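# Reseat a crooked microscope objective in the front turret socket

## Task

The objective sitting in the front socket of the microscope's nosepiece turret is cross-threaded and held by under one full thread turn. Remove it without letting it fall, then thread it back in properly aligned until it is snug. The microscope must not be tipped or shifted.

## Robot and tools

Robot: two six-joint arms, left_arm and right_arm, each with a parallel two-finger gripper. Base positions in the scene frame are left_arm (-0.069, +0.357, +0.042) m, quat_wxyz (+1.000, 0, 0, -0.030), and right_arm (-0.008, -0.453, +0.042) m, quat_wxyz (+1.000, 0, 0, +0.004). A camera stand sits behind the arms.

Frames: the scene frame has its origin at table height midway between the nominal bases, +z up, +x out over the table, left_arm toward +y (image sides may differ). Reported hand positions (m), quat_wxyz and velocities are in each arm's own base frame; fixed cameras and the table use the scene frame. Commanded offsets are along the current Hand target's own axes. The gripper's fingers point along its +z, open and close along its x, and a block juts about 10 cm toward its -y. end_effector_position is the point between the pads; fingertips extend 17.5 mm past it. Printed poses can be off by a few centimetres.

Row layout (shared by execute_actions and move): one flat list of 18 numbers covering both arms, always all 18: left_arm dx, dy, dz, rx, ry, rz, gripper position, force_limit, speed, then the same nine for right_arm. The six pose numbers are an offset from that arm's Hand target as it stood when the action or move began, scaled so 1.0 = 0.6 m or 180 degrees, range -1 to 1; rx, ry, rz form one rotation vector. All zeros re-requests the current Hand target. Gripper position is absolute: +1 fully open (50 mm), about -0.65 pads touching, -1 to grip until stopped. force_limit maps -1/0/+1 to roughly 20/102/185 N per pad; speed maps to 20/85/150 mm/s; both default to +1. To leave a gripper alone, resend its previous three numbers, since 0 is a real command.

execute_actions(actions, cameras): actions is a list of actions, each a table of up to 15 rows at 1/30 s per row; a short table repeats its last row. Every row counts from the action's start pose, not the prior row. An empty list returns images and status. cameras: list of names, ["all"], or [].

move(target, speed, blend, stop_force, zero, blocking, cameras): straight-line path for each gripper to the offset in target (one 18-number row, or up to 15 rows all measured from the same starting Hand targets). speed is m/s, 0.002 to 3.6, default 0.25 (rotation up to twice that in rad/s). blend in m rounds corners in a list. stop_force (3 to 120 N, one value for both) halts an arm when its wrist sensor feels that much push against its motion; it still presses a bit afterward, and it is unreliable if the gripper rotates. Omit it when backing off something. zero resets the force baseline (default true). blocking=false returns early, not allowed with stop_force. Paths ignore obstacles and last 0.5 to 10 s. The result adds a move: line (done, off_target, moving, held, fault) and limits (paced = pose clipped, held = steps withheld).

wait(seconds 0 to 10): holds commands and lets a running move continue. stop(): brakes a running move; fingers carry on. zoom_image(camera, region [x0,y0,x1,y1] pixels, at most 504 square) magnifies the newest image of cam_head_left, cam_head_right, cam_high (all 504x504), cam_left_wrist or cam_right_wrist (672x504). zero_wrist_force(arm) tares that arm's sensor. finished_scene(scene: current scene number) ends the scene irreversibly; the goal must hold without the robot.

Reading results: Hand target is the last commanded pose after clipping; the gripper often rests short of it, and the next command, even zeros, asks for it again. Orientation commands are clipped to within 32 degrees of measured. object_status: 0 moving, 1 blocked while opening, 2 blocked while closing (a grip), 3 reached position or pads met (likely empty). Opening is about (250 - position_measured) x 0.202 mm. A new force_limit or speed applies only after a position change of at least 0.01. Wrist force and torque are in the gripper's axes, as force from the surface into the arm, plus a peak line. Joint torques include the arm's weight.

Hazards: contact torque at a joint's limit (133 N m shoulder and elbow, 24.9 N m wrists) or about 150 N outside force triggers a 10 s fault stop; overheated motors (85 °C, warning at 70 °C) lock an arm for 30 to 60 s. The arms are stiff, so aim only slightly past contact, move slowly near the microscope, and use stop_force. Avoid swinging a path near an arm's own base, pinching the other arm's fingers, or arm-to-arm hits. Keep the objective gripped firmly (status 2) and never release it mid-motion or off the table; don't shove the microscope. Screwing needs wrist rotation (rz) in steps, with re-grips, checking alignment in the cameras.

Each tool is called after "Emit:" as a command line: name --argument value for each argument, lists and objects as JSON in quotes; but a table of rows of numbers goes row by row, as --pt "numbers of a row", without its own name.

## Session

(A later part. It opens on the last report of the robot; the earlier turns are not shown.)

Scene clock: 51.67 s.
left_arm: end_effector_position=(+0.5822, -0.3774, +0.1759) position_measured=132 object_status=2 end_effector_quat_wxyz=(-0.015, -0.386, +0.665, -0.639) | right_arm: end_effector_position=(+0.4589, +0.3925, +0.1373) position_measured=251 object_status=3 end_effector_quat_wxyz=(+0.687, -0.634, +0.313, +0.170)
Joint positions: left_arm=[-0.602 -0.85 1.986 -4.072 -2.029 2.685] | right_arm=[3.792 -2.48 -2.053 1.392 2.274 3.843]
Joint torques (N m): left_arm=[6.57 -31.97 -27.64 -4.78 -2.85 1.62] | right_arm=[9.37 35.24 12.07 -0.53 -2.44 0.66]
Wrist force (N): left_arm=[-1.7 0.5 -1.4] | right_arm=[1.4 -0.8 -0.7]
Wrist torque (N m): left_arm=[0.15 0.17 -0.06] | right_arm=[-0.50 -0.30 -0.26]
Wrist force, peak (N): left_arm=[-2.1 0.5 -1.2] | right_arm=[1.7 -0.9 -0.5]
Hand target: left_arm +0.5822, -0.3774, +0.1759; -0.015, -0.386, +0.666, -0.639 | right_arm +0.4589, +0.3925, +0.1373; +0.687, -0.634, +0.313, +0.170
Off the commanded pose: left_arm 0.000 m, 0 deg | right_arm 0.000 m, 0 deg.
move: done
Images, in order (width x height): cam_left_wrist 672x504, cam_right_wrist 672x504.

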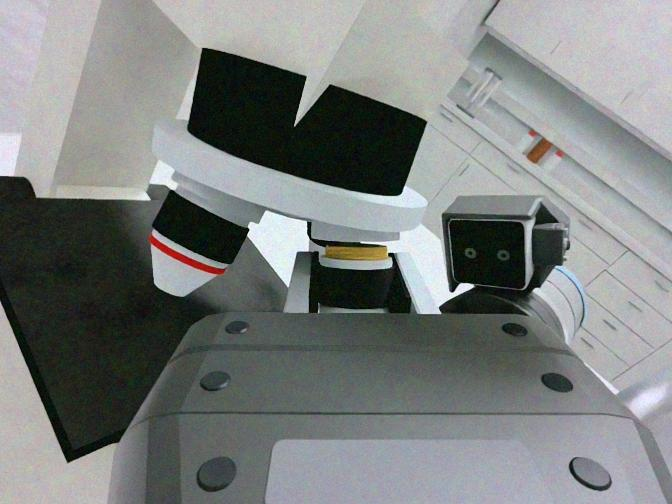

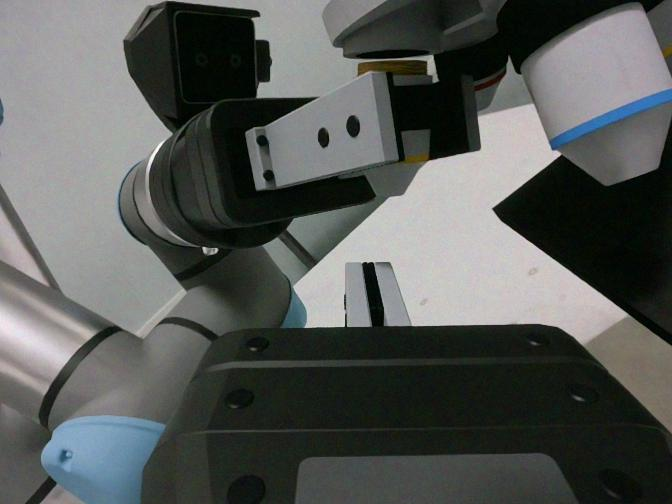

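Emit:
move --pt "-0.00067 -0.00016 -0.00058 0 0 0 -1 -0.6 -1 0 0 0 0 0 0 -1 -1 1" --speed 0.03

Emit:
move --pt "0 -0.0064 0.0017 0 0 0 -1 -0.6 -1 0 0 0 0 0 0 -1 -1 1" --speed 0.008 --stop_force 4 --cameras '["cam_left_wrist", "cam_right_wrist"]'

Emit:
zoom_image --camera "cam_right_wrist" --region '[335, 35, 450, 115]'

Emit:
zoom_image --camera "cam_left_wrist" --region '[300, 205, 410, 290]'

Scene clock: 53.20 s.
left_arm: end_effector_position=(+0.5823, -0.3769, +0.1759) position_measured=132 object_status=2 end_effector_quat_wxyz=(-0.015, -0.386, +0.666, -0.639) | right_arm: end_effector_position=(+0.4589, +0.3925, +0.1373) position_measured=251 object_status=3 end_effector_quat_wxyz=(+0.687, -0.634, +0.313, +0.170)
Joint positions: left_arm=[-0.601 -0.85 1.986 -4.072 -2.031 2.685] | right_arm=[3.792 -2.48 -2.053 1.392 2.274 3.843]
Joint torques (N m): left_arm=[7.18 -32.23 -25.37 -5.1 -2.85 2.11] | right_arm=[9.73 35.87 11.58 -0.65 -2.48 0.73]
Wrist force (N): left_arm=[-1.6 0.4 -1.2] | right_arm=[1.5 -0.8 -0.5]
Wrist torque (N m): left_arm=[0.12 0.15 -0.06] | right_arm=[-0.50 -0.30 -0.27]
Wrist force, peak (N): left_arm=[-2.0 0.4 -1.3] | right_arm=[1.5 -0.9 -0.9]
Hand target: left_arm +0.5824, -0.3768, +0.1759; -0.015, -0.386, +0.666, -0.639 | right_arm +0.4589, +0.3925, +0.1373; +0.687, -0.634, +0.313, +0.170
Off the commanded pose: left_arm 0.000 m, 0 deg | right_arm 0.000 m, 0 deg.
move: done

Scene clock: 54.93 s.
left_arm: end_effector_position=(+0.5843, -0.3772, +0.1782) position_measured=132 object_status=2 end_effector_quat_wxyz=(-0.015, -0.386, +0.666, -0.639) | right_arm: end_effector_position=(+0.4589, +0.3925, +0.1373) position_measured=251 object_status=3 end_effector_quat_wxyz=(+0.687, -0.634, +0.313, +0.170)
Joint positions: left_arm=[-0.599 -0.853 1.981 -4.063 -2.032 2.686] | right_arm=[3.792 -2.48 -2.053 1.392 2.274 3.843]
Joint torques (N m): left_arm=[-6.67 -33.41 -2.91 -4.8 3.15 -0.07] | right_arm=[8.89 35.85 11.08 -0.55 -2.25 0.72]
Wrist force (N): left_arm=[-0.9 4.3 -3.5] | right_arm=[1.5 -0.7 -0.5]
Wrist torque (N m): left_arm=[0.04 0.16 -0.08] | right_arm=[-0.47 -0.31 -0.27]
Wrist force, peak (N): left_arm=[-2.5 7.6 -5.0] | right_arm=[1.5 -0.9 -0.7]
Hand target: left_arm +0.5843, -0.3772, +0.1782; -0.015, -0.386, +0.666, -0.639 (not the last commanded pose) | right_arm +0.4589, +0.3925, +0.1373; +0.687, -0.634, +0.313, +0.170
Off the commanded pose: left_arm 0.001 m, 0 deg | right_arm 0.000 m, 0 deg.
move: contact (left_arm)
Images, in order (width x height): cam_left_wrist 672x504, cam_right_wrist 672x504.

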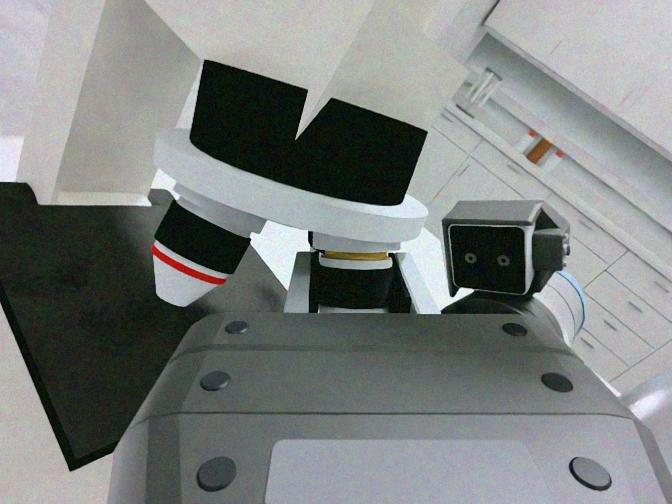

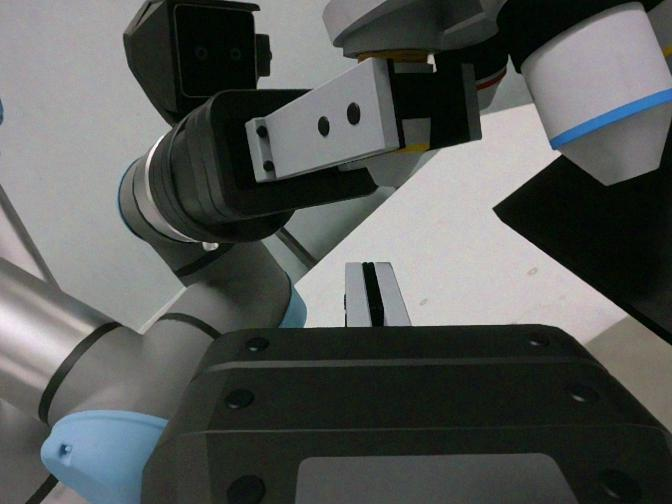

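Scaled by 4.383.

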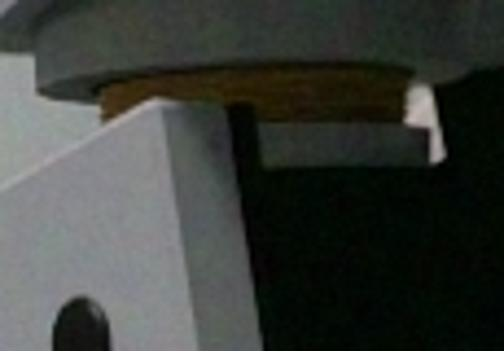

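Scaled by 4.582.

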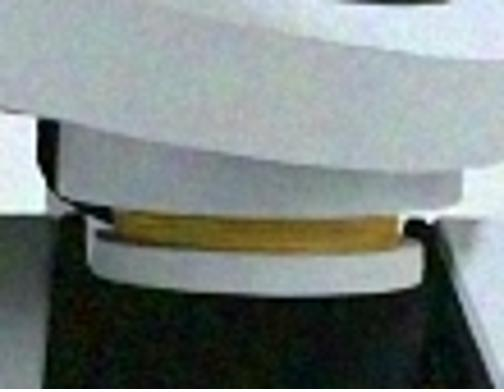

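Emit:
move --pt "0.00052 -0.0001 0.00026 0 -0.102 0.0274 -1 -0.6 -1 0 0 0 0 0 0 -1 -1 1" --speed 0.1

Scene clock: 59.47 s.
left_arm: end_effector_position=(+0.5842, -0.3775, +0.1784) position_measured=132 object_status=2 end_effector_quat_wxyz=(+0.118, -0.454, +0.675, -0.569) | right_arm: end_effector_position=(+0.4589, +0.3925, +0.1373) position_measured=251 object_status=3 end_effector_quat_wxyz=(+0.687, -0.634, +0.313, +0.170)
Joint positions: left_arm=[-0.762 -0.996 2.105 -3.92 -1.582 2.759] | right_arm=[3.792 -2.48 -2.053 1.392 2.274 3.843]
Joint torques (N m): left_arm=[-7.37 -43.78 -2.05 -0.71 3.15 1.75] | right_arm=[8.85 35.59 12.16 -0.5 -2.31 0.62]
Wrist force (N): left_arm=[-0.9 1.4 -4.5] | right_arm=[1.3 -0.7 -0.4]
Wrist torque (N m): left_arm=[0.15 0.26 -0.03] | right_arm=[-0.47 -0.27 -0.27]
Wrist force, peak (N): left_arm=[-1.0 4.7 -3.6] | right_arm=[1.6 -0.8 -0.7]
Hand target: left_arm +0.5842, -0.3775, +0.1784; +0.119, -0.454, +0.675, -0.569 | right_arm +0.4589, +0.3925, +0.1373; +0.687, -0.634, +0.313, +0.170
Off the commanded pose: left_arm 0.000 m, 0 deg | right_arm 0.000 m, 0 deg.
move: done

Emit:
move --pt "0.0006 -0.00048 0.00016 0 -0.102 0.0274 -1 -0.6 -1 0 0 0 0 0 0 -1 -1 1" --speed 0.1

Scene clock: 62.13 s.
left_arm: end_effector_position=(+0.5842, -0.3778, +0.1788) position_measured=132 object_status=2 end_effector_quat_wxyz=(+0.249, -0.509, +0.667, -0.484) | right_arm: end_effector_position=(+0.4589, +0.3925, +0.1373) position_measured=251 object_status=3 end_effector_quat_wxyz=(+0.687, -0.634, +0.313, +0.170)
Joint positions: left_arm=[-0.933 -1.073 2.125 -3.724 -1.126 2.75] | right_arm=[3.792 -2.48 -2.053 1.392 2.274 3.843]
Joint torques (N m): left_arm=[-6.46 -45.74 -34.05 -1.94 4.23 -1.7] | right_arm=[9.87 36.41 10.86 -0.65 -2.3 0.48]
Wrist force (N): left_arm=[-1.7 6.9 -4.0] | right_arm=[1.4 -0.8 -0.6]
Wrist torque (N m): left_arm=[0.08 0.36 0.02] | right_arm=[-0.48 -0.29 -0.27]
Wrist force, peak (N): left_arm=[-1.9 7.6 -4.0] | right_arm=[1.7 -0.8 -0.5]
Hand target: left_arm +0.5842, -0.3778, +0.1788; +0.249, -0.509, +0.667, -0.484 | right_arm +0.4589, +0.3925, +0.1373; +0.687, -0.634, +0.313, +0.170
Off the commanded pose: left_arm 0.000 m, 0 deg | right_arm 0.000 m, 0 deg.
move: done

Emit:
move --pt "0.00057 -0.00004 0.00019 0 -0.102 0.0274 -1 -0.6 -1 0 0 0 0 0 0 -1 -1 1" --speed 0.1 --cameras '["cam_left_wrist", "cam_right_wrist"]'

Emit:
zoom_image --camera "cam_right_wrist" --region '[335, 35, 450, 115]'

Emit:
zoom_image --camera "cam_left_wrist" --region '[300, 205, 410, 290]'

Scene clock: 64.93 s.
left_arm: end_effector_position=(+0.5842, -0.3782, +0.1787) position_measured=132 object_status=2 end_effector_quat_wxyz=(+0.373, -0.551, +0.640, -0.385) | right_arm: end_effector_position=(+0.4589, +0.3925, +0.1373) position_measured=251 object_status=3 end_effector_quat_wxyz=(+0.687, -0.634, +0.313, +0.170)
Joint positions: left_arm=[-1.064 -1.083 2.061 -3.424 -0.726 2.641] | right_arm=[3.792 -2.48 -2.053 1.392 2.274 3.843]
Joint torques (N m): left_arm=[-5.67 -45.37 -34.64 -1.85 5.5 -1.53] | right_arm=[8.77 35.82 10.9 -0.65 -2.29 0.4]
Wrist force (N): left_arm=[-1.9 8.0 -6.6] | right_arm=[1.5 -0.8 -0.3]
Wrist torque (N m): left_arm=[0.09 0.61 -0.05] | right_arm=[-0.49 -0.30 -0.26]
Wrist force, peak (N): left_arm=[-2.3 12.4 2.4] | right_arm=[1.7 -0.9 -0.6]
Hand target: left_arm +0.5842, -0.3781, +0.1788; +0.373, -0.551, +0.640, -0.385 | right_arm +0.4589, +0.3925, +0.1373; +0.687, -0.634, +0.313, +0.170
Off the commanded pose: left_arm 0.000 m, 0 deg | right_arm 0.000 m, 0 deg.
move: done
Images, in order (width x height): cam_left_wrist 672x504, cam_right_wrist 672x504.

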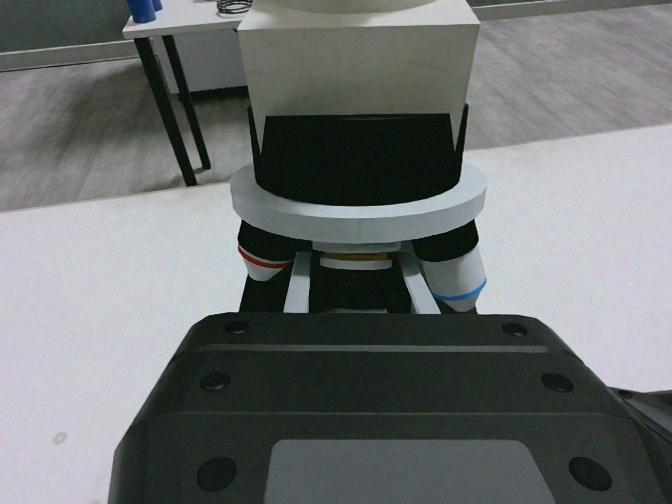

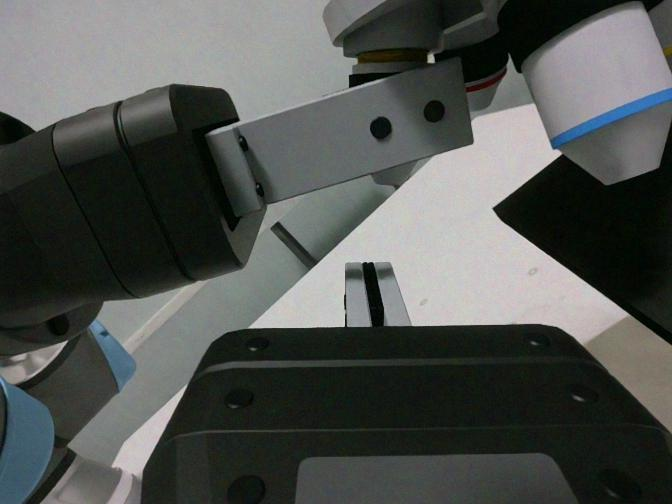

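Scaled by 4.383.

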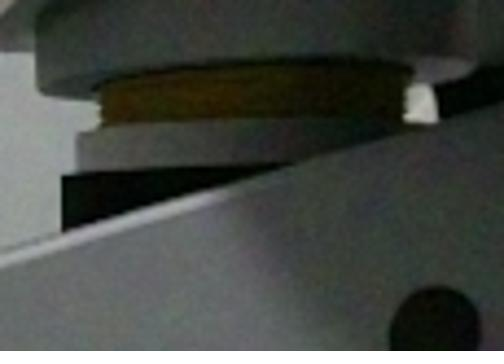

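Scaled by 4.582.

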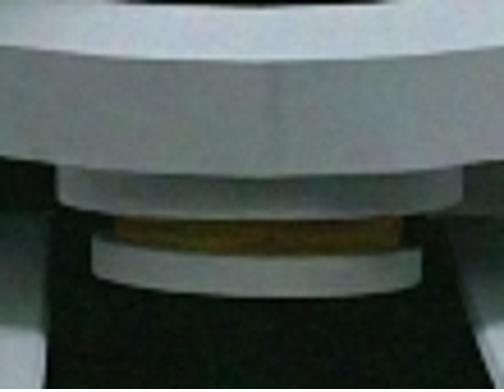

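Emit:
move --pt "0.0001 0.0007 -0.0004 0 0 0 -1 -0.6 -1 0.0072 -0.025 0 0 0 0 -1 -1 1" --speed 0.08

Emit:
move --pt "0 0 0 0 0 0 -1 -0.6 -1 0 -0.018 0 0 0 0 -1 -1 1" --speed 0.01 --stop_force 3 --cameras '["cam_right_wrist"]'

Emit:
zoom_image --camera "cam_right_wrist" --region '[320, 120, 440, 320]'

Scene clock: 67.37 s.
left_arm: end_effector_position=(+0.5838, -0.3781, +0.1785) position_measured=132 object_status=2 end_effector_quat_wxyz=(+0.373, -0.551, +0.640, -0.385) | right_arm: end_effector_position=(+0.4714, +0.3897, +0.1459) position_measured=251 object_status=3 end_effector_quat_wxyz=(+0.687, -0.634, +0.313, +0.170)
Joint positions: left_arm=[-1.065 -1.083 2.062 -3.424 -0.725 2.64] | right_arm=[3.769 -2.464 -2.028 1.351 2.298 3.843]
Joint torques (N m): left_arm=[-8.93 -38.31 -3.32 -5.57 4.72 -1.48] | right_arm=[-8.42 49.61 13.18 -0.67 2.11 -1.15]
Wrist force (N): left_arm=[-2.4 1.8 1.5] | right_arm=[1.5 -1.0 -0.4]
Wrist torque (N m): left_arm=[0.13 0.62 -0.01] | right_arm=[-0.52 -0.30 -0.27]
Wrist force, peak (N): left_arm=[-2.1 8.9 -5.5] | right_arm=[1.6 -1.0 -0.6]
Hand target: left_arm +0.5838, -0.3781, +0.1785; +0.373, -0.551, +0.640, -0.385 | right_arm +0.4715, +0.3897, +0.1459; +0.687, -0.634, +0.313, +0.170
Off the commanded pose: left_arm 0.000 m, 0 deg | right_arm 0.000 m, 0 deg.
move: done

Scene clock: 69.43 s.
left_arm: end_effector_position=(+0.5838, -0.3781, +0.1785) position_measured=132 object_status=2 end_effector_quat_wxyz=(+0.373, -0.551, +0.640, -0.385) | right_arm: end_effector_position=(+0.4783, +0.3882, +0.1542) position_measured=251 object_status=3 end_effector_quat_wxyz=(+0.687, -0.634, +0.313, +0.170)
Joint positions: left_arm=[-1.065 -1.083 2.062 -3.424 -0.725 2.64] | right_arm=[3.756 -2.447 -2.016 1.322 2.31 3.843]
Joint torques (N m): left_arm=[-8.81 -28.57 -3.3 -4.79 4.43 -1.39] | right_arm=[-8.23 48.89 13.44 -0.74 2 -1.32]
Wrist force (N): left_arm=[-2.5 1.3 1.5] | right_arm=[1.4 -0.8 -0.4]
Wrist torque (N m): left_arm=[0.08 0.62 -0.02] | right_arm=[-0.48 -0.27 -0.26]
Wrist force, peak (N): left_arm=[-2.9 1.4 1.8] | right_arm=[1.5 -1.0 -0.6]
Hand target: left_arm +0.5838, -0.3781, +0.1785; +0.373, -0.551, +0.640, -0.385 | right_arm +0.4783, +0.3882, +0.1542; +0.687, -0.634, +0.313, +0.170
Off the commanded pose: left_arm 0.000 m, 0 deg | right_arm 0.000 m, 0 deg.
move: done
Images, in order (width x height): cam_right_wrist 672x504.

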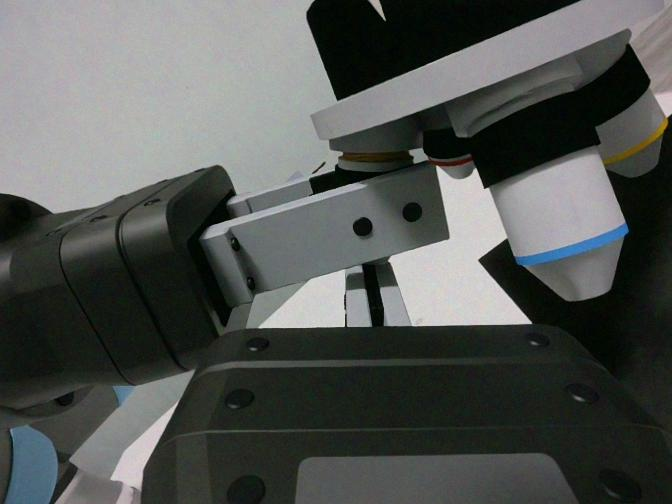

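Scaled by 2.520.

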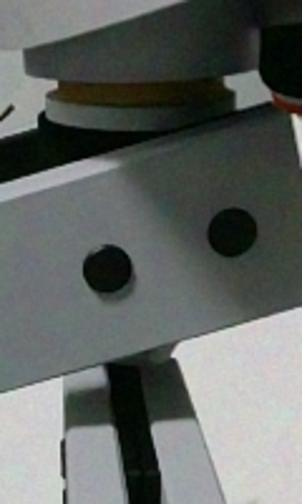

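Emit:
move --pt "0 0.00006 0.00024 0 0 0 -1 -0.6 -1 0 0 0 0 0 0 -1 -1 1" --speed 0.02

Emit:
move --pt "0 0 0 0 0 0 -1 -0.6 -1 0 -0.012 0 0 0 0 -1 -1 1" --speed 0.008 --stop_force 3 --cameras '["cam_right_wrist"]'

Emit:
zoom_image --camera "cam_right_wrist" --region '[320, 120, 440, 320]'

Scene clock: 70.67 s.
left_arm: end_effector_position=(+0.5839, -0.3781, +0.1784) position_measured=132 object_status=2 end_effector_quat_wxyz=(+0.373, -0.551, +0.640, -0.385) | right_arm: end_effector_position=(+0.4783, +0.3882, +0.1542) position_measured=251 object_status=3 end_effector_quat_wxyz=(+0.687, -0.634, +0.313, +0.170)
Joint positions: left_arm=[-1.064 -1.082 2.062 -3.425 -0.725 2.64] | right_arm=[3.756 -2.447 -2.016 1.322 2.31 3.843]
Joint torques (N m): left_arm=[6.74 -27.09 -28.35 -4.74 -0.52 1.83] | right_arm=[-7.6 48.67 13.33 -0.66 1.97 -1.23]
Wrist force (N): left_arm=[-2.8 -2.4 -0.8] | right_arm=[1.4 -0.8 -0.6]
Wrist torque (N m): left_arm=[0.12 0.66 -0.04] | right_arm=[-0.48 -0.28 -0.26]
Wrist force, peak (N): left_arm=[-2.9 1.7 1.8] | right_arm=[1.6 -1.0 -0.5]
Hand target: left_arm +0.5839, -0.3782, +0.1784; +0.373, -0.551, +0.640, -0.385 | right_arm +0.4783, +0.3882, +0.1542; +0.687, -0.634, +0.313, +0.170
Off the commanded pose: left_arm 0.000 m, 0 deg | right_arm 0.000 m, 0 deg.
move: done

Scene clock: 72.20 s.
left_arm: end_effector_position=(+0.5839, -0.3782, +0.1784) position_measured=132 object_status=2 end_effector_quat_wxyz=(+0.373, -0.551, +0.640, -0.385) | right_arm: end_effector_position=(+0.4797, +0.3879, +0.1559) position_measured=251 object_status=3 end_effector_quat_wxyz=(+0.687, -0.634, +0.313, +0.170)
Joint positions: left_arm=[-1.064 -1.082 2.062 -3.425 -0.725 2.64] | right_arm=[3.754 -2.444 -2.014 1.316 2.313 3.843]
Joint torques (N m): left_arm=[2.78 -27.31 -22.83 -3.54 -0.88 2.02] | right_arm=[8.9 36.91 0.39 4.46 -2.17 -0.66]
Wrist force (N): left_arm=[-2.3 -0.2 -2.4] | right_arm=[1.8 1.4 0.5]
Wrist torque (N m): left_arm=[0.14 0.62 -0.03] | right_arm=[-0.48 -0.29 -0.25]
Wrist force, peak (N): left_arm=[-4.0 -2.7 -0.8] | right_arm=[1.8 7.8 -1.7]
Hand target: left_arm +0.5839, -0.3782, +0.1784; +0.373, -0.551, +0.640, -0.385 | right_arm +0.4797, +0.3879, +0.1559; +0.687, -0.634, +0.313, +0.170 (not the last commanded pose)
Off the commanded pose: left_arm 0.000 m, 0 deg | right_arm 0.005 m, 0 deg.
move: contact (right_arm)
Images, in order (width x height): cam_right_wrist 672x504.

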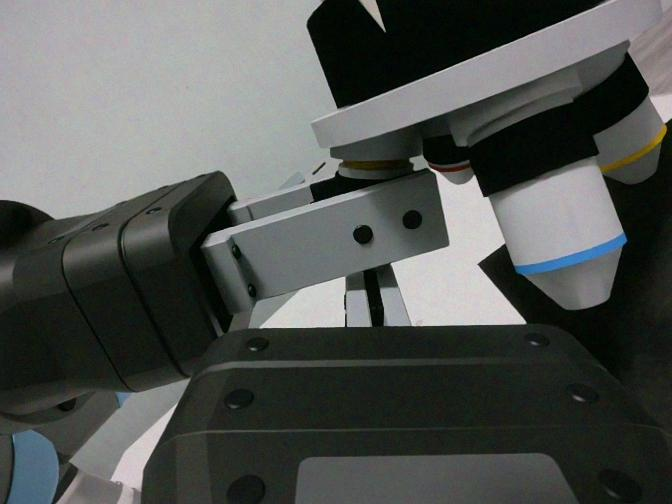

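Scaled by 2.520.

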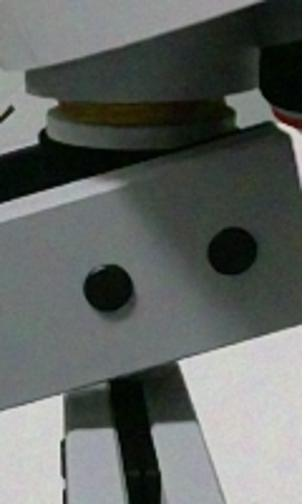

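Emit:
move --pt "0 0 0 0 0 0 0.224 -0.6 -1 0 0 0 0 0 0 -1 -1 1" --cameras '["cam_left_wrist"]'

Emit:
move --pt "-0.0002 0.00034 0.00127 0 0.3113 -0.0835 0.224 -0.6 -1 0 0 0 0 0 0 -1 -1 1" --speed 0.3 --cameras '["cam_left_wrist"]'

Emit:
zoom_image --camera "cam_left_wrist" --region '[300, 205, 410, 290]'

Scene clock: 74.30 s.
left_arm: end_effector_position=(+0.5839, -0.3782, +0.1784) position_measured=119 object_status=3 end_effector_quat_wxyz=(+0.373, -0.551, +0.640, -0.385) | right_arm: end_effector_position=(+0.4797, +0.3879, +0.1559) position_measured=251 object_status=3 end_effector_quat_wxyz=(+0.687, -0.634, +0.313, +0.170)
Joint positions: left_arm=[-1.064 -1.082 2.062 -3.425 -0.725 2.64] | right_arm=[3.754 -2.444 -2.014 1.316 2.313 3.843]
Joint torques (N m): left_arm=[-6.44 -29.57 -10.42 -1.48 0.07 1.63] | right_arm=[9.18 36.68 -0.81 4.04 0.52 -0.66]
Wrist force (N): left_arm=[-2.6 -0.5 -1.6] | right_arm=[1.6 1.5 0.2]
Wrist torque (N m): left_arm=[0.08 0.24 0.05] | right_arm=[-0.48 -0.29 -0.26]
Wrist force, peak (N): left_arm=[-2.7 0.1 -2.5] | right_arm=[2.2 1.7 0.9]
Hand target: left_arm +0.5839, -0.3782, +0.1784; +0.373, -0.551, +0.640, -0.385 | right_arm +0.4797, +0.3879, +0.1559; +0.687, -0.634, +0.313, +0.170
Off the commanded pose: left_arm 0.000 m, 0 deg | right_arm 0.000 m, 0 deg.
move: done
Images, in order (width x height): cam_left_wrist 672x504.

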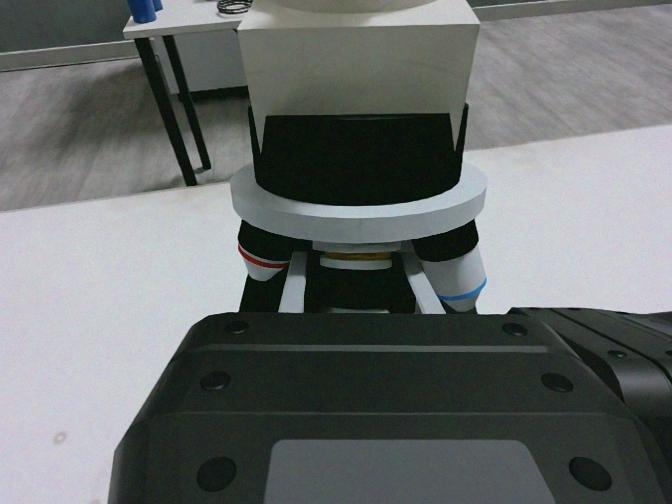

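Scene clock: 76.87 s.
left_arm: end_effector_position=(+0.5845, -0.3781, +0.1779) position_measured=119 object_status=3 end_effector_quat_wxyz=(-0.022, -0.382, +0.665, -0.642) | right_arm: end_effector_position=(+0.4797, +0.3879, +0.1559) position_measured=251 object_status=3 end_effector_quat_wxyz=(+0.687, -0.634, +0.313, +0.170)
Joint positions: left_arm=[-0.593 -0.843 1.97 -4.069 -2.053 2.679] | right_arm=[3.754 -2.444 -2.014 1.316 2.313 3.843]
Joint torques (N m): left_arm=[7.42 -34.12 -25.23 -4.56 -3.11 -1.83] | right_arm=[8.42 37.42 1.84 3.18 1.46 -0.65]
Wrist force (N): left_arm=[-1.4 -0.6 -1.2] | right_arm=[1.6 1.4 -1.4]
Wrist torque (N m): left_arm=[0.07 0.16 0.02] | right_arm=[-0.47 -0.31 -0.25]
Wrist force, peak (N): left_arm=[-3.0 -0.2 -1.7] | right_arm=[1.9 1.7 0.3]
Hand target: left_arm +0.5845, -0.3781, +0.1779; -0.022, -0.382, +0.665, -0.642 | right_arm +0.4797, +0.3879, +0.1559; +0.687, -0.634, +0.313, +0.170
Off the commanded pose: left_arm 0.000 m, 0 deg | right_arm 0.000 m, 0 deg.
move: done
Images, in order (width x height): cam_left_wrist 672x504.

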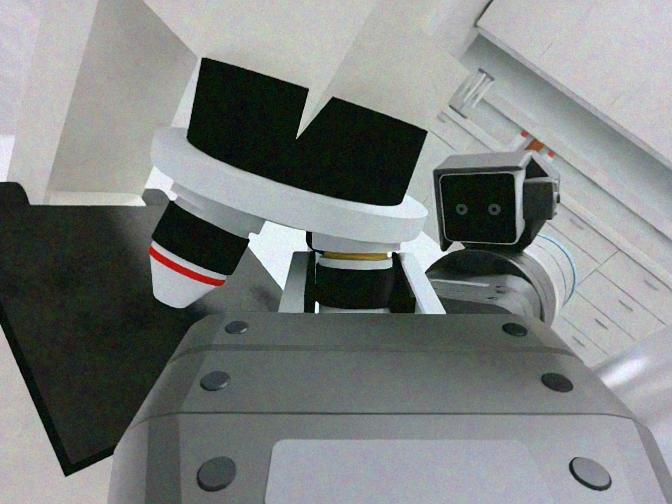

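Scaled by 4.582.

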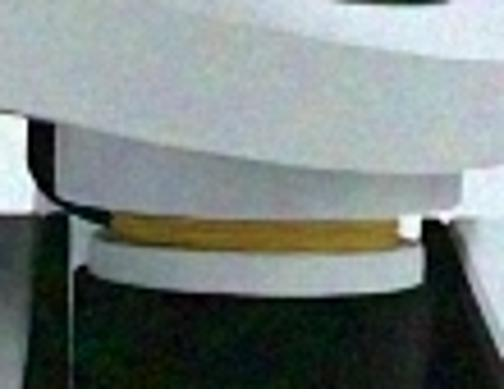

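Emit:
move --pt "0 0 0 0 0 0 -1 -0.6 -1 0 0 0 0 0 0 -1 -1 1"

Scene clock: 77.60 s.
left_arm: end_effector_position=(+0.5845, -0.3781, +0.1779) position_measured=132 object_status=2 end_effector_quat_wxyz=(-0.022, -0.382, +0.665, -0.642) | right_arm: end_effector_position=(+0.4797, +0.3879, +0.1559) position_measured=251 object_status=3 end_effector_quat_wxyz=(+0.687, -0.634, +0.313, +0.170)
Joint positions: left_arm=[-0.593 -0.843 1.969 -4.069 -2.053 2.679] | right_arm=[3.754 -2.444 -2.014 1.316 2.313 3.843]
Joint torques (N m): left_arm=[5.78 -35.04 -26.54 -4.89 -3.42 -1.49] | right_arm=[9.33 37.26 1.97 2.97 0.93 -0.72]
Wrist force (N): left_arm=[-3.5 0.3 0.1] | right_arm=[0.8 1.3 -0.9]
Wrist torque (N m): left_arm=[0.12 0.13 0.02] | right_arm=[-0.47 -0.26 -0.26]
Wrist force, peak (N): left_arm=[-4.0 0.4 0.1] | right_arm=[1.7 1.5 -1.6]
Hand target: left_arm +0.5845, -0.3781, +0.1779; -0.022, -0.382, +0.665, -0.642 | right_arm +0.4797, +0.3879, +0.1559; +0.687, -0.634, +0.313, +0.170
Off the commanded pose: left_arm 0.000 m, 0 deg | right_arm 0.000 m, 0 deg.
move: done

Emit:
move --pt "-0.00022 -0.0001 0.00093 0 -0.0322 0.0086 -1 -0.6 -1 0 0 0 0 0 0 -1 -1 1" --pt "-0.00058 -0.00016 0.00101 0 -0.1556 0.0417 -1 -0.6 -1 0 0 0 0 0 0 -1 -1 1" --pt "-0.00097 -0.00025 0.00094 0 -0.2844 0.0763 -1 -0.6 -1 0 0 0 0 0 0 -1 -1 1" --pt "-0.00033 -0.00039 0.00047 0 -0.3113 0.0835 -1 -0.6 -1 0 0 0 0 0 0 -1 -1 1" --speed 0.14 --blend 0.0002 --cameras '["cam_left_wrist"]'

Emit:
zoom_image --camera "cam_left_wrist" --region '[305, 230, 405, 290]'

Scene clock: 83.00 s.
left_arm: end_effector_position=(+0.5849, -0.3782, +0.1780) position_measured=132 object_status=2 end_effector_quat_wxyz=(+0.373, -0.551, +0.640, -0.385) | right_arm: end_effector_position=(+0.4797, +0.3879, +0.1559) position_measured=251 object_status=3 end_effector_quat_wxyz=(+0.687, -0.634, +0.313, +0.170)
Joint positions: left_arm=[-1.063 -1.08 2.059 -3.427 -0.727 2.642] | right_arm=[3.754 -2.444 -2.014 1.316 2.313 3.843]
Joint torques (N m): left_arm=[-6.3 -48.01 -35.86 -2.32 5.46 -1.77] | right_arm=[2.03 46.8 5.34 1.22 -2.26 -0.81]
Wrist force (N): left_arm=[-1.6 9.6 -3.7] | right_arm=[1.6 -0.8 -0.4]
Wrist torque (N m): left_arm=[0.04 0.33 0.03] | right_arm=[-0.48 -0.31 -0.26]
Wrist force, peak (N): left_arm=[-2.4 12.4 1.5] | right_arm=[4.0 4.3 0.2]
Hand target: left_arm +0.5849, -0.3782, +0.1780; +0.373, -0.551, +0.640, -0.385 | right_arm +0.4797, +0.3879, +0.1559; +0.687, -0.634, +0.313, +0.170
Off the commanded pose: left_arm 0.000 m, 0 deg | right_arm 0.000 m, 0 deg.
move: done
Images, in order (width x height): cam_left_wrist 672x504.

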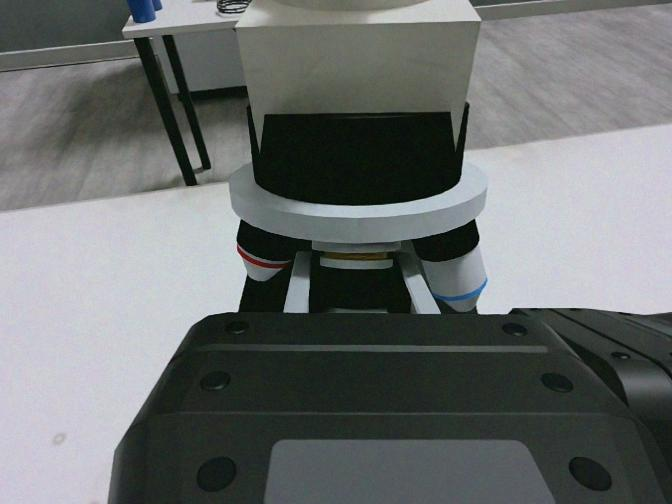

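Scaled by 5.040.

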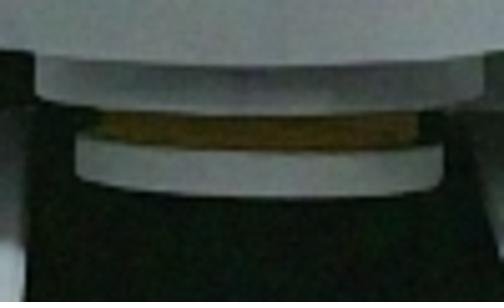

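Emit:
move --pt "0.00005 0.0004 -0.0001 0 0 0 -1 -0.6 -1 0 0 0 0 0 0 -1 -1 1" --speed 0.03

Emit:
move --pt "0 0 0 0 0 0 -1 -0.6 -1 0 -0.01 0 0 0 0 -1 -1 1" --speed 0.008 --stop_force 3

Emit:
move --pt "0 0 0 0 0 0 0.224 -0.6 -1 0 0 0 0 0 0 -1 -1 1" --pt "-0.00015 -0.00009 -0.00034 0 0.3113 -0.0835 0.224 -0.6 -1 0 0 0 0 0 0 -1 -1 1" --pt "-0.00015 -0.00009 -0.00034 0 0.3113 -0.0835 -1 -0.6 -1 0 0 0 0 0 0 -1 -1 1" --speed '[0.1,0.3,0.1]'

Scene clock: 84.63 s.
left_arm: end_effector_position=(+0.5848, -0.3782, +0.1779) position_measured=132 object_status=2 end_effector_quat_wxyz=(+0.373, -0.551, +0.640, -0.385) | right_arm: end_effector_position=(+0.4797, +0.3879, +0.1559) position_measured=251 object_status=3 end_effector_quat_wxyz=(+0.687, -0.634, +0.313, +0.170)
Joint positions: left_arm=[-1.063 -1.08 2.06 -3.426 -0.726 2.642] | right_arm=[3.754 -2.444 -2.014 1.316 2.313 3.843]
Joint torques (N m): left_arm=[-6.1 -32.07 -6.18 -6.49 5.56 -1.64] | right_arm=[-3.58 48.72 6.91 0.83 -1.94 -0.66]
Wrist force (N): left_arm=[-1.1 8.4 -0.8] | right_arm=[1.2 1.6 0.4]
Wrist torque (N m): left_arm=[0.00 0.28 0.02] | right_arm=[-0.47 -0.26 -0.25]
Wrist force, peak (N): left_arm=[-2.3 10.3 -1.6] | right_arm=[1.2 1.6 0.4]
Hand target: left_arm +0.5848, -0.3782, +0.1778; +0.373, -0.551, +0.640, -0.385 | right_arm +0.4797, +0.3879, +0.1559; +0.687, -0.634, +0.313, +0.170
Off the commanded pose: left_arm 0.000 m, 0 deg | right_arm 0.000 m, 0 deg.
move: done

Scene clock: 85.27 s.
left_arm: end_effector_position=(+0.5848, -0.3782, +0.1778) position_measured=132 object_status=2 end_effector_quat_wxyz=(+0.373, -0.551, +0.640, -0.385) | right_arm: end_effector_position=(+0.4798, +0.3879, +0.1560) position_measured=251 object_status=3 end_effector_quat_wxyz=(+0.687, -0.634, +0.313, +0.169)
Joint positions: left_arm=[-1.063 -1.08 2.06 -3.426 -0.726 2.642] | right_arm=[3.754 -2.443 -2.014 1.316 2.313 3.843]
Joint torques (N m): left_arm=[-5.46 -30.43 -5.1 -4.88 4.06 -1.59] | right_arm=[4.59 37.75 5.26 4.97 -0.12 -0.63]
Wrist force (N): left_arm=[-0.3 5.0 -0.5] | right_arm=[1.9 5.3 1.4]
Wrist torque (N m): left_arm=[0.03 0.35 0.01] | right_arm=[-0.47 -0.28 -0.24]
Wrist force, peak (N): left_arm=[-1.3 7.9 -0.9] | right_arm=[1.3 6.5 0.5]
Hand target: left_arm +0.5848, -0.3782, +0.1778; +0.373, -0.551, +0.640, -0.385 | right_arm +0.4797, +0.3879, +0.1559; +0.687, -0.634, +0.313, +0.170 (not the last commanded pose)
Off the commanded pose: left_arm 0.000 m, 0 deg | right_arm 0.006 m, 0 deg.
move: contact (right_arm)

Scene clock: 88.83 s.
left_arm: end_effector_position=(+0.5846, -0.3781, +0.1779) position_measured=132 object_status=2 end_effector_quat_wxyz=(-0.022, -0.382, +0.665, -0.642) | right_arm: end_effector_position=(+0.4797, +0.3879, +0.1559) position_measured=251 object_status=3 end_effector_quat_wxyz=(+0.687, -0.634, +0.313, +0.170)
Joint positions: left_arm=[-0.593 -0.843 1.969 -4.069 -2.053 2.679] | right_arm=[3.754 -2.443 -2.014 1.316 2.313 3.843]
Joint torques (N m): left_arm=[5.46 -31.66 -26.47 -4.82 -3.46 -1.72] | right_arm=[0.87 43.5 3.78 3.92 -2.62 -0.7]
Wrist force (N): left_arm=[-3.2 -0.3 -1.4] | right_arm=[0.5 7.2 -2.5]
Wrist torque (N m): left_arm=[0.13 0.14 0.02] | right_arm=[-0.42 -0.28 -0.25]
Wrist force, peak (N): left_arm=[-0.6 5.1 -0.2] | right_arm=[0.8 7.7 -2.1]
Hand target: left_arm +0.5846, -0.3781, +0.1779; -0.022, -0.382, +0.665, -0.642 | right_arm +0.4797, +0.3879, +0.1559; +0.687, -0.634, +0.313, +0.170
Off the commanded pose: left_arm 0.000 m, 0 deg | right_arm 0.000 m, 0 deg.
move: done

Emit:
move --pt "-0.00018 0.00022 0.00084 0 -0.0322 0.0086 -1 -0.6 -1 0 0 0 0 0 0 -1 -1 1" --pt "-0.00055 0.00016 0.00092 0 -0.1556 0.0417 -1 -0.6 -1 0 0 0 0 0 0 -1 -1 1" --pt "-0.00093 0.00005 0.00085 0 -0.2844 0.0763 -1 -0.6 -1 0 0 0 0 0 0 -1 -1 1" --pt "-0.0003 -0.00007 0.00038 0 -0.3113 0.0835 -1 -0.6 -1 0 0 0 0 0 0 -1 -1 1" --speed 0.14 --blend 0.0002 --cameras '["cam_left_wrist", "cam_right_wrist"]'

Emit:
zoom_image --camera "cam_left_wrist" --region '[305, 230, 405, 290]'

Emit:
zoom_image --camera "cam_right_wrist" --region '[310, 110, 430, 210]'

Scene clock: 93.73 s.
left_arm: end_effector_position=(+0.5849, -0.3782, +0.1778) position_measured=132 object_status=2 end_effector_quat_wxyz=(+0.373, -0.551, +0.640, -0.385) | right_arm: end_effector_position=(+0.4797, +0.3879, +0.1559) position_measured=251 object_status=3 end_effector_quat_wxyz=(+0.687, -0.634, +0.313, +0.170)
Joint positions: left_arm=[-1.063 -1.079 2.06 -3.427 -0.727 2.642] | right_arm=[3.754 -2.443 -2.014 1.316 2.313 3.843]
Joint torques (N m): left_arm=[-5.69 -42.69 -29.41 -1.11 5.31 -1.8] | right_arm=[-7.63 49.89 12.05 2.49 -0.57 -0.57]
Wrist force (N): left_arm=[1.6 1.7 -2.6] | right_arm=[3.0 4.5 1.6]
Wrist torque (N m): left_arm=[0.07 0.29 0.00] | right_arm=[-0.48 -0.26 -0.22]
Wrist force, peak (N): left_arm=[-0.7 9.3 5.5] | right_arm=[5.7 9.7 1.5]
Hand target: left_arm +0.5849, -0.3782, +0.1778; +0.373, -0.551, +0.640, -0.385 | right_arm +0.4797, +0.3879, +0.1559; +0.687, -0.634, +0.313, +0.170
Off the commanded pose: left_arm 0.000 m, 0 deg | right_arm 0.000 m, 0 deg.
move: done
Images, in order (width x height): cam_left_wrist 672x504, cam_right_wrist 672x504.

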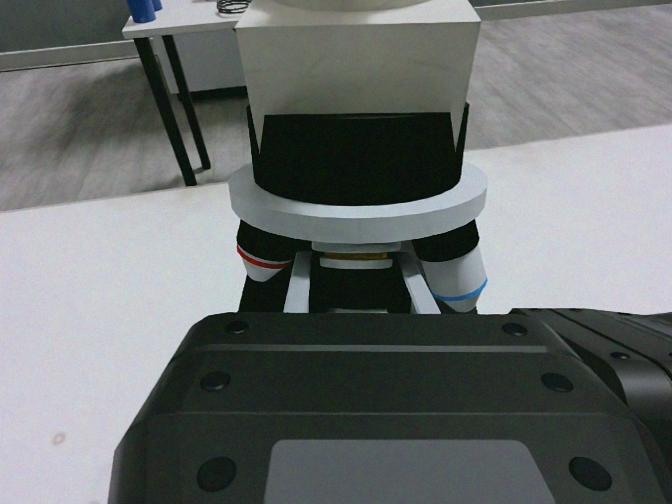

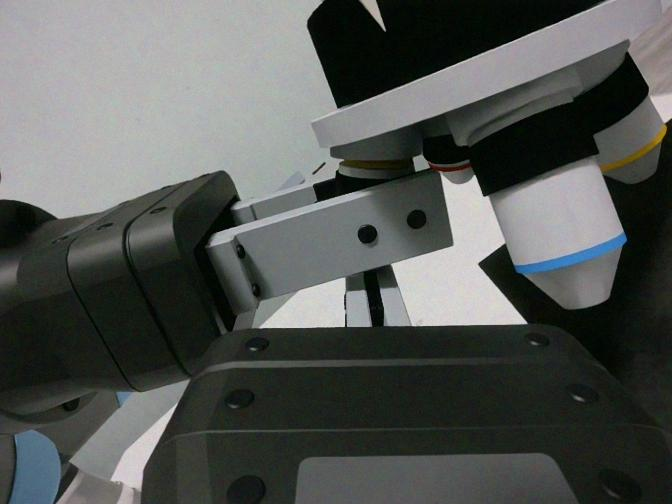

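Scaled by 5.040.

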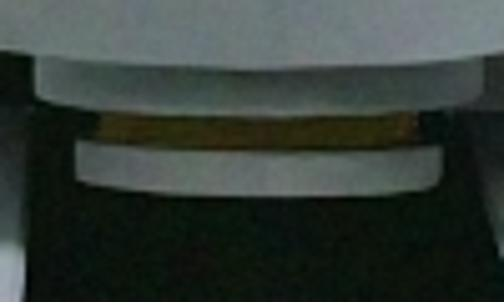

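Scaled by 4.200.

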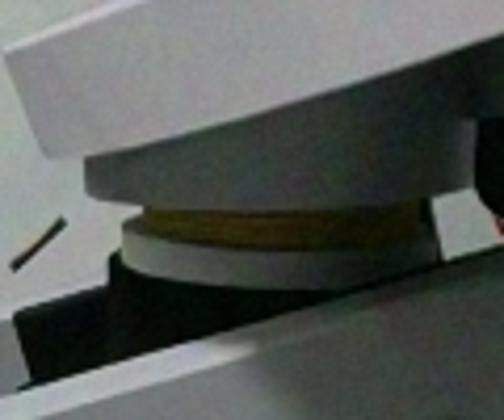

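Emit:
move --pt "0 0 0 0 0 0 0.224 -0.6 -1 0 0 0 0 0 0 -1 -1 1" --pt "0.00003 -0.00009 -0.00034 0 0.3113 -0.0835 0.224 -0.6 -1 0 0 0 0 0 0 -1 -1 1" --pt "0.00003 -0.00009 -0.00034 0 0.3113 -0.0835 -1 -0.6 -1 0 0 0 0 0 0 -1 -1 1" --speed '[0.1,0.3,0.1]'

Emit:
move --pt "-0.00008 0.00018 0.00085 0 -0.0322 0.0086 -1 -0.6 -1 0 0 0 0 0 0 -1 -1 1" --pt "-0.00045 0.00008 0.00094 0 -0.1556 0.0417 -1 -0.6 -1 0 0 0 0 0 0 -1 -1 1" --pt "-0.00073 -0.00007 0.00088 0 -0.2844 0.0763 -1 -0.6 -1 0 0 0 0 0 0 -1 -1 1" --pt "-0.0001 -0.00019 0.00041 0 -0.3113 0.0835 -1 -0.6 -1 0 0 0 0 0 0 -1 -1 1" --speed 0.14 --blend 0.0002 --cameras '["cam_left_wrist"]'

Emit:
zoom_image --camera "cam_left_wrist" --region '[305, 230, 405, 290]'

Scene clock: 98.30 s.
left_arm: end_effector_position=(+0.5847, -0.3782, +0.1779) position_measured=132 object_status=2 end_effector_quat_wxyz=(-0.022, -0.382, +0.665, -0.642) | right_arm: end_effector_position=(+0.4797, +0.3879, +0.1559) position_measured=251 object_status=3 end_effector_quat_wxyz=(+0.687, -0.634, +0.313, +0.170)
Joint positions: left_arm=[-0.593 -0.843 1.969 -4.069 -2.053 2.679] | right_arm=[3.754 -2.443 -2.014 1.316 2.313 3.843]
Joint torques (N m): left_arm=[5.62 -34.89 -26.92 -5 -3.37 -1.68] | right_arm=[-1.75 50.16 15.11 1.28 -0.17 -0.56]
Wrist force (N): left_arm=[-4.0 -0.6 -0.6] | right_arm=[1.2 7.6 -3.5]
Wrist torque (N m): left_arm=[0.08 0.15 0.04] | right_arm=[-0.40 -0.30 -0.24]
Wrist force, peak (N): left_arm=[-4.2 -0.3 -0.8] | right_arm=[2.9 8.0 -2.4]
Hand target: left_arm +0.5847, -0.3782, +0.1779; -0.022, -0.382, +0.665, -0.642 | right_arm +0.4797, +0.3879, +0.1559; +0.687, -0.634, +0.313, +0.170
Off the commanded pose: left_arm 0.000 m, 0 deg | right_arm 0.000 m, 0 deg.
move: done

Scene clock: 102.67 s.
left_arm: end_effector_position=(+0.5849, -0.3784, +0.1780) position_measured=132 object_status=2 end_effector_quat_wxyz=(+0.373, -0.551, +0.640, -0.385) | right_arm: end_effector_position=(+0.4797, +0.3879, +0.1559) position_measured=251 object_status=3 end_effector_quat_wxyz=(+0.687, -0.634, +0.313, +0.170)
Joint positions: left_arm=[-1.063 -1.08 2.059 -3.426 -0.727 2.642] | right_arm=[3.754 -2.443 -2.014 1.316 2.313 3.843]
Joint torques (N m): left_arm=[-5.64 -45.73 -31.78 -1.7 5.17 -1.5] | right_arm=[4.05 50.02 13.38 3.54 -2.43 -0.39]
Wrist force (N): left_arm=[-1.4 4.4 -0.9] | right_arm=[3.9 5.8 1.6]
Wrist torque (N m): left_arm=[0.03 0.35 -0.02] | right_arm=[-0.44 -0.24 -0.21]
Wrist force, peak (N): left_arm=[-1.7 10.0 9.8] | right_arm=[7.0 11.1 1.2]
Hand target: left_arm +0.5849, -0.3784, +0.1780; +0.373, -0.551, +0.640, -0.385 | right_arm +0.4797, +0.3879, +0.1559; +0.687, -0.634, +0.313, +0.170
Off the commanded pose: left_arm 0.000 m, 0 deg | right_arm 0.000 m, 0 deg.
move: done
Images, in order (width x height): cam_left_wrist 672x504.

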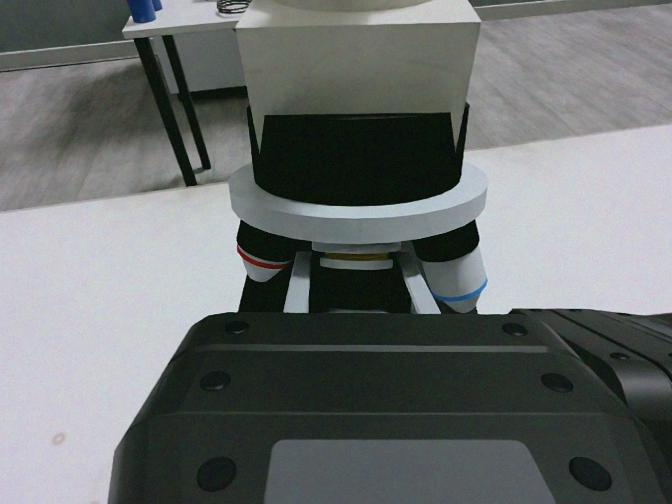

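Scaled by 5.040.

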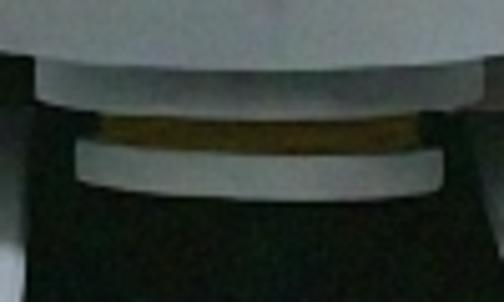

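Emit:
move --pt "0 0 0 0 0 0 0.224 -0.6 -1 0 0.0003 0 0 0 0 -1 -1 1" --pt "0 -0.00009 -0.00034 0 0.3113 -0.0835 0.224 -0.6 -1 0 0.0003 0 0 0 0 -1 -1 1" --pt "0 -0.00009 -0.00034 0 0.3113 -0.0835 -1 -0.6 -1 0 0.0003 0 0 0 0 -1 -1 1" --speed '[0.1,0.3,0.1]'

Emit:
move --pt "-0.00014 0.00022 0.00084 0 -0.0322 0.0086 -1 -0.6 -1 0 0 0 0 0 0 -1 -1 1" --pt "-0.00051 0.00012 0.00093 0 -0.1556 0.0417 -1 -0.6 -1 0 0 0 0 0 0 -1 -1 1" --pt "-0.0008 -0.00003 0.00087 0 -0.2844 0.0763 -1 -0.6 -1 0 0 0 0 0 0 -1 -1 1" --pt "-0.0002 -0.00015 0.0004 0 -0.3113 0.0835 -1 -0.6 -1 0 0 0 0 0 0 -1 -1 1" --speed 0.14 --blend 0.0002 --cameras '["cam_left_wrist"]'

Emit:
zoom_image --camera "cam_left_wrist" --region '[305, 230, 405, 290]'

Scene clock: 107.23 s.
left_arm: end_effector_position=(+0.5848, -0.3784, +0.1781) position_measured=132 object_status=2 end_effector_quat_wxyz=(-0.022, -0.382, +0.665, -0.642) | right_arm: end_effector_position=(+0.4796, +0.3879, +0.1558) position_measured=251 object_status=3 end_effector_quat_wxyz=(+0.687, -0.634, +0.313, +0.170)
Joint positions: left_arm=[-0.593 -0.843 1.969 -4.068 -2.053 2.679] | right_arm=[3.754 -2.444 -2.014 1.316 2.313 3.843]
Joint torques (N m): left_arm=[5.22 -33.72 -27.62 -5.07 -3.65 -1.59] | right_arm=[1.6 43.4 3.39 3.61 -2.3 -0.4]
Wrist force (N): left_arm=[-4.0 -0.2 -1.7] | right_arm=[0.7 1.0 -1.4]
Wrist torque (N m): left_arm=[0.09 0.12 0.01] | right_arm=[-0.46 -0.25 -0.26]
Wrist force, peak (N): left_arm=[-1.1 4.5 -1.1] | right_arm=[3.4 7.1 -0.3]
Hand target: left_arm +0.5848, -0.3784, +0.1781; -0.022, -0.382, +0.665, -0.642 | right_arm +0.4796, +0.3879, +0.1558; +0.687, -0.634, +0.313, +0.170
Off the commanded pose: left_arm 0.000 m, 0 deg | right_arm 0.000 m, 0 deg.
move: done

Scene clock: 111.60 s.
left_arm: end_effector_position=(+0.5850, -0.3785, +0.1781) position_measured=132 object_status=2 end_effector_quat_wxyz=(+0.373, -0.551, +0.640, -0.385) | right_arm: end_effector_position=(+0.4796, +0.3879, +0.1558) position_measured=251 object_status=3 end_effector_quat_wxyz=(+0.687, -0.634, +0.313, +0.170)
Joint positions: left_arm=[-1.063 -1.08 2.059 -3.426 -0.727 2.642] | right_arm=[3.754 -2.444 -2.014 1.316 2.313 3.843]
Joint torques (N m): left_arm=[-8.96 -45.8 -33.83 -1.72 3.91 -1.63] | right_arm=[-8.07 44.74 9.17 0.9 -0.91 -0.37]
Wrist force (N): left_arm=[-4.9 5.0 0.8] | right_arm=[1.3 -0.7 -0.6]
Wrist torque (N m): left_arm=[0.05 0.27 0.02] | right_arm=[-0.48 -0.25 -0.26]
Wrist force, peak (N): left_arm=[-5.7 11.4 6.2] | right_arm=[4.6 6.1 0.5]
Hand target: left_arm +0.5850, -0.3785, +0.1781; +0.373, -0.551, +0.640, -0.385 | right_arm +0.4796, +0.3879, +0.1558; +0.687, -0.634, +0.313, +0.170
Off the commanded pose: left_arm 0.000 m, 0 deg | right_arm 0.000 m, 0 deg.
move: done
Images, in order (width x height): cam_left_wrist 672x504.

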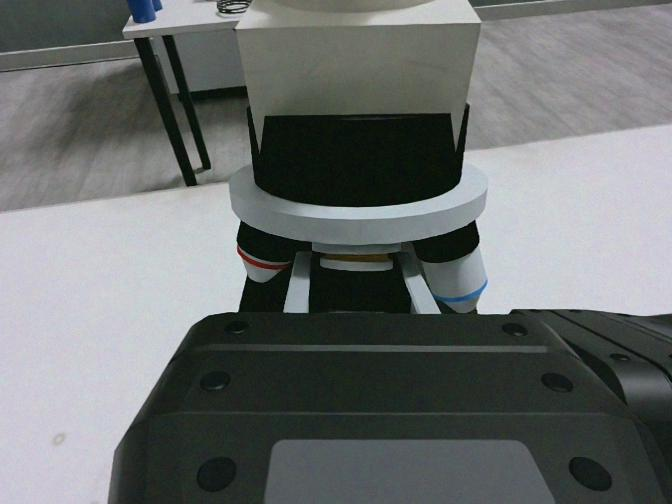

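Scaled by 5.040.

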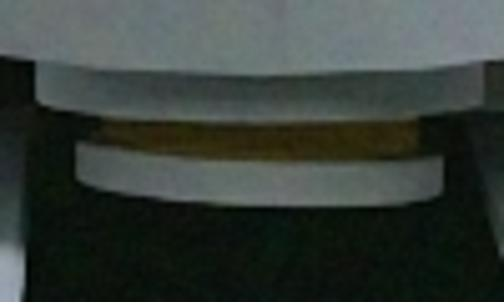

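Emit:
move --pt "0 0 0 0 0 0 0.224 -0.6 -1 0 -0.0002 0 0 0 0 -1 -1 1" --pt "-0.0002 -0.00004 -0.00012 0 0.3113 -0.0835 0.224 -0.6 -1 0 -0.0002 0 0 0 0 -1 -1 1" --pt "-0.0002 -0.00004 -0.00012 0 0.3113 -0.0835 -1 -0.6 -1 0 -0.0002 0 0 0 0 -1 -1 1" --speed '[0.1,0.3,0.1]'

Emit:
move --pt "-0.00012 0.00018 0.00085 0 -0.0322 0.0086 -1 -0.6 -1 0 0 0 0 0 0 -1 -1 1" --pt "-0.00049 0.00008 0.00094 0 -0.1556 0.0417 -1 -0.6 -1 0 0 0 0 0 0 -1 -1 1" --pt "-0.00078 -0.00007 0.00088 0 -0.2844 0.0763 -1 -0.6 -1 0 0 0 0 0 0 -1 -1 1" --pt "-0.00017 -0.00019 0.00041 0 -0.3113 0.0835 -1 -0.6 -1 0 0 0 0 0 0 -1 -1 1" --speed 0.14 --blend 0.0002 --cameras '["cam_left_wrist", "cam_right_wrist"]'

Emit:
zoom_image --camera "cam_left_wrist" --region '[305, 230, 405, 290]'

Emit:
zoom_image --camera "cam_right_wrist" --region '[310, 110, 430, 210]'

Scene clock: 116.67 s.
left_arm: end_effector_position=(+0.5850, -0.3784, +0.1781) position_measured=132 object_status=2 end_effector_quat_wxyz=(-0.022, -0.382, +0.665, -0.642) | right_arm: end_effector_position=(+0.4797, +0.3879, +0.1559) position_measured=251 object_status=3 end_effector_quat_wxyz=(+0.687, -0.634, +0.313, +0.170)
Joint positions: left_arm=[-0.593 -0.843 1.968 -4.068 -2.053 2.679] | right_arm=[3.754 -2.444 -2.014 1.316 2.313 3.843]
Joint torques (N m): left_arm=[5.67 -33.69 -28.24 -4.8 -3.45 -1.59] | right_arm=[-7.87 47.43 12.77 1.17 -0.53 -0.28]
Wrist force (N): left_arm=[-3.5 -0.4 -1.5] | right_arm=[0.2 3.3 -2.0]
Wrist torque (N m): left_arm=[0.08 0.11 0.05] | right_arm=[-0.44 -0.28 -0.27]
Wrist force, peak (N): left_arm=[-4.8 5.2 0.4] | right_arm=[2.1 5.1 0.4]
Hand target: left_arm +0.5850, -0.3784, +0.1781; -0.022, -0.382, +0.665, -0.642 | right_arm +0.4797, +0.3879, +0.1559; +0.687, -0.634, +0.313, +0.170
Off the commanded pose: left_arm 0.000 m, 0 deg | right_arm 0.000 m, 0 deg.
move: done

Scene clock: 121.03 s.
left_arm: end_effector_position=(+0.5852, -0.3785, +0.1781) position_measured=132 object_status=2 end_effector_quat_wxyz=(+0.373, -0.551, +0.640, -0.385) | right_arm: end_effector_position=(+0.4797, +0.3879, +0.1559) position_measured=251 object_status=3 end_effector_quat_wxyz=(+0.687, -0.634, +0.313, +0.170)
Joint positions: left_arm=[-1.062 -1.079 2.058 -3.426 -0.727 2.642] | right_arm=[3.754 -2.444 -2.014 1.316 2.313 3.843]
Joint torques (N m): left_arm=[-8.86 -45.15 -32.94 -1.76 4.19 -1.81] | right_arm=[-4.64 39.46 6.91 4.11 -2.1 -0.37]
Wrist force (N): left_arm=[-4.6 5.4 -4.1] | right_arm=[2.3 0.9 -0.2]
Wrist torque (N m): left_arm=[0.06 0.35 -0.03] | right_arm=[-0.48 -0.27 -0.25]
Wrist force, peak (N): left_arm=[-5.8 11.4 3.0] | right_arm=[4.8 6.1 0.4]
Hand target: left_arm +0.5852, -0.3785, +0.1781; +0.373, -0.551, +0.640, -0.385 | right_arm +0.4797, +0.3879, +0.1559; +0.687, -0.634, +0.313, +0.170
Off the commanded pose: left_arm 0.000 m, 0 deg | right_arm 0.000 m, 0 deg.
move: done
Images, in order (width x height): cam_left_wrist 672x504, cam_right_wrist 672x504.

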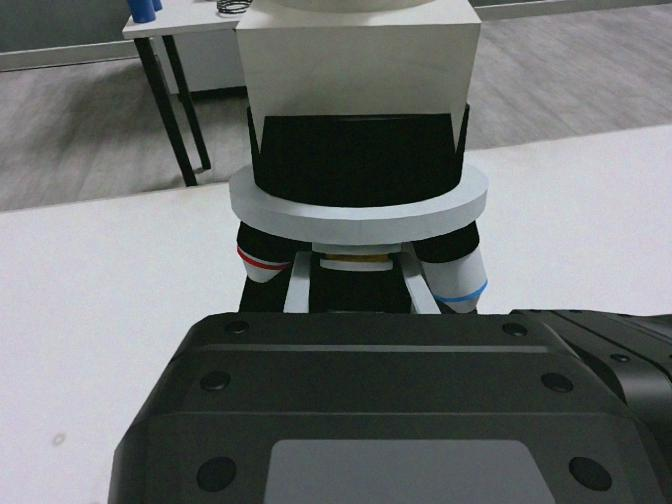

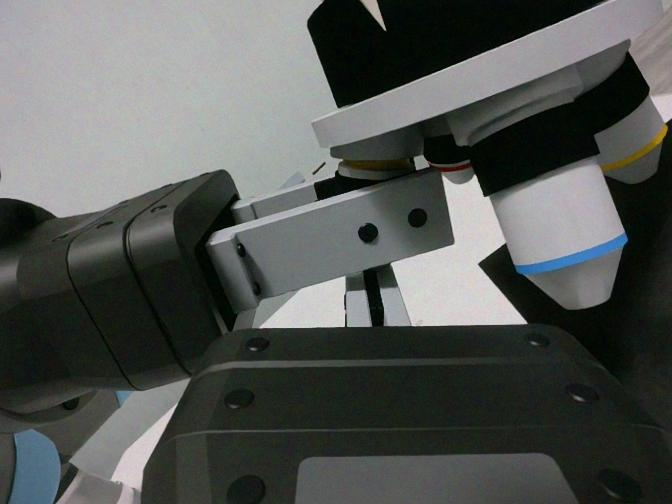

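Scaled by 5.040.

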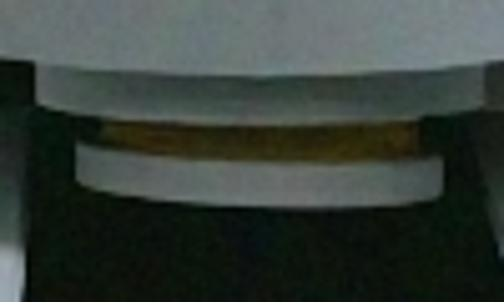

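Scaled by 4.200.

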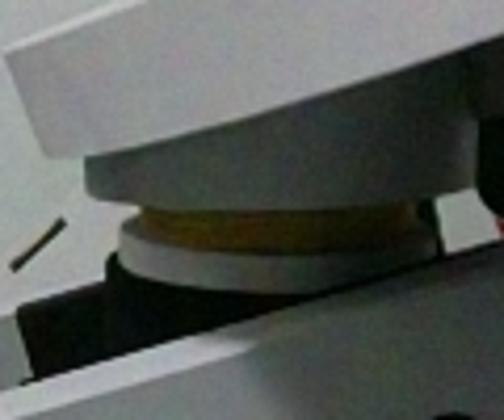

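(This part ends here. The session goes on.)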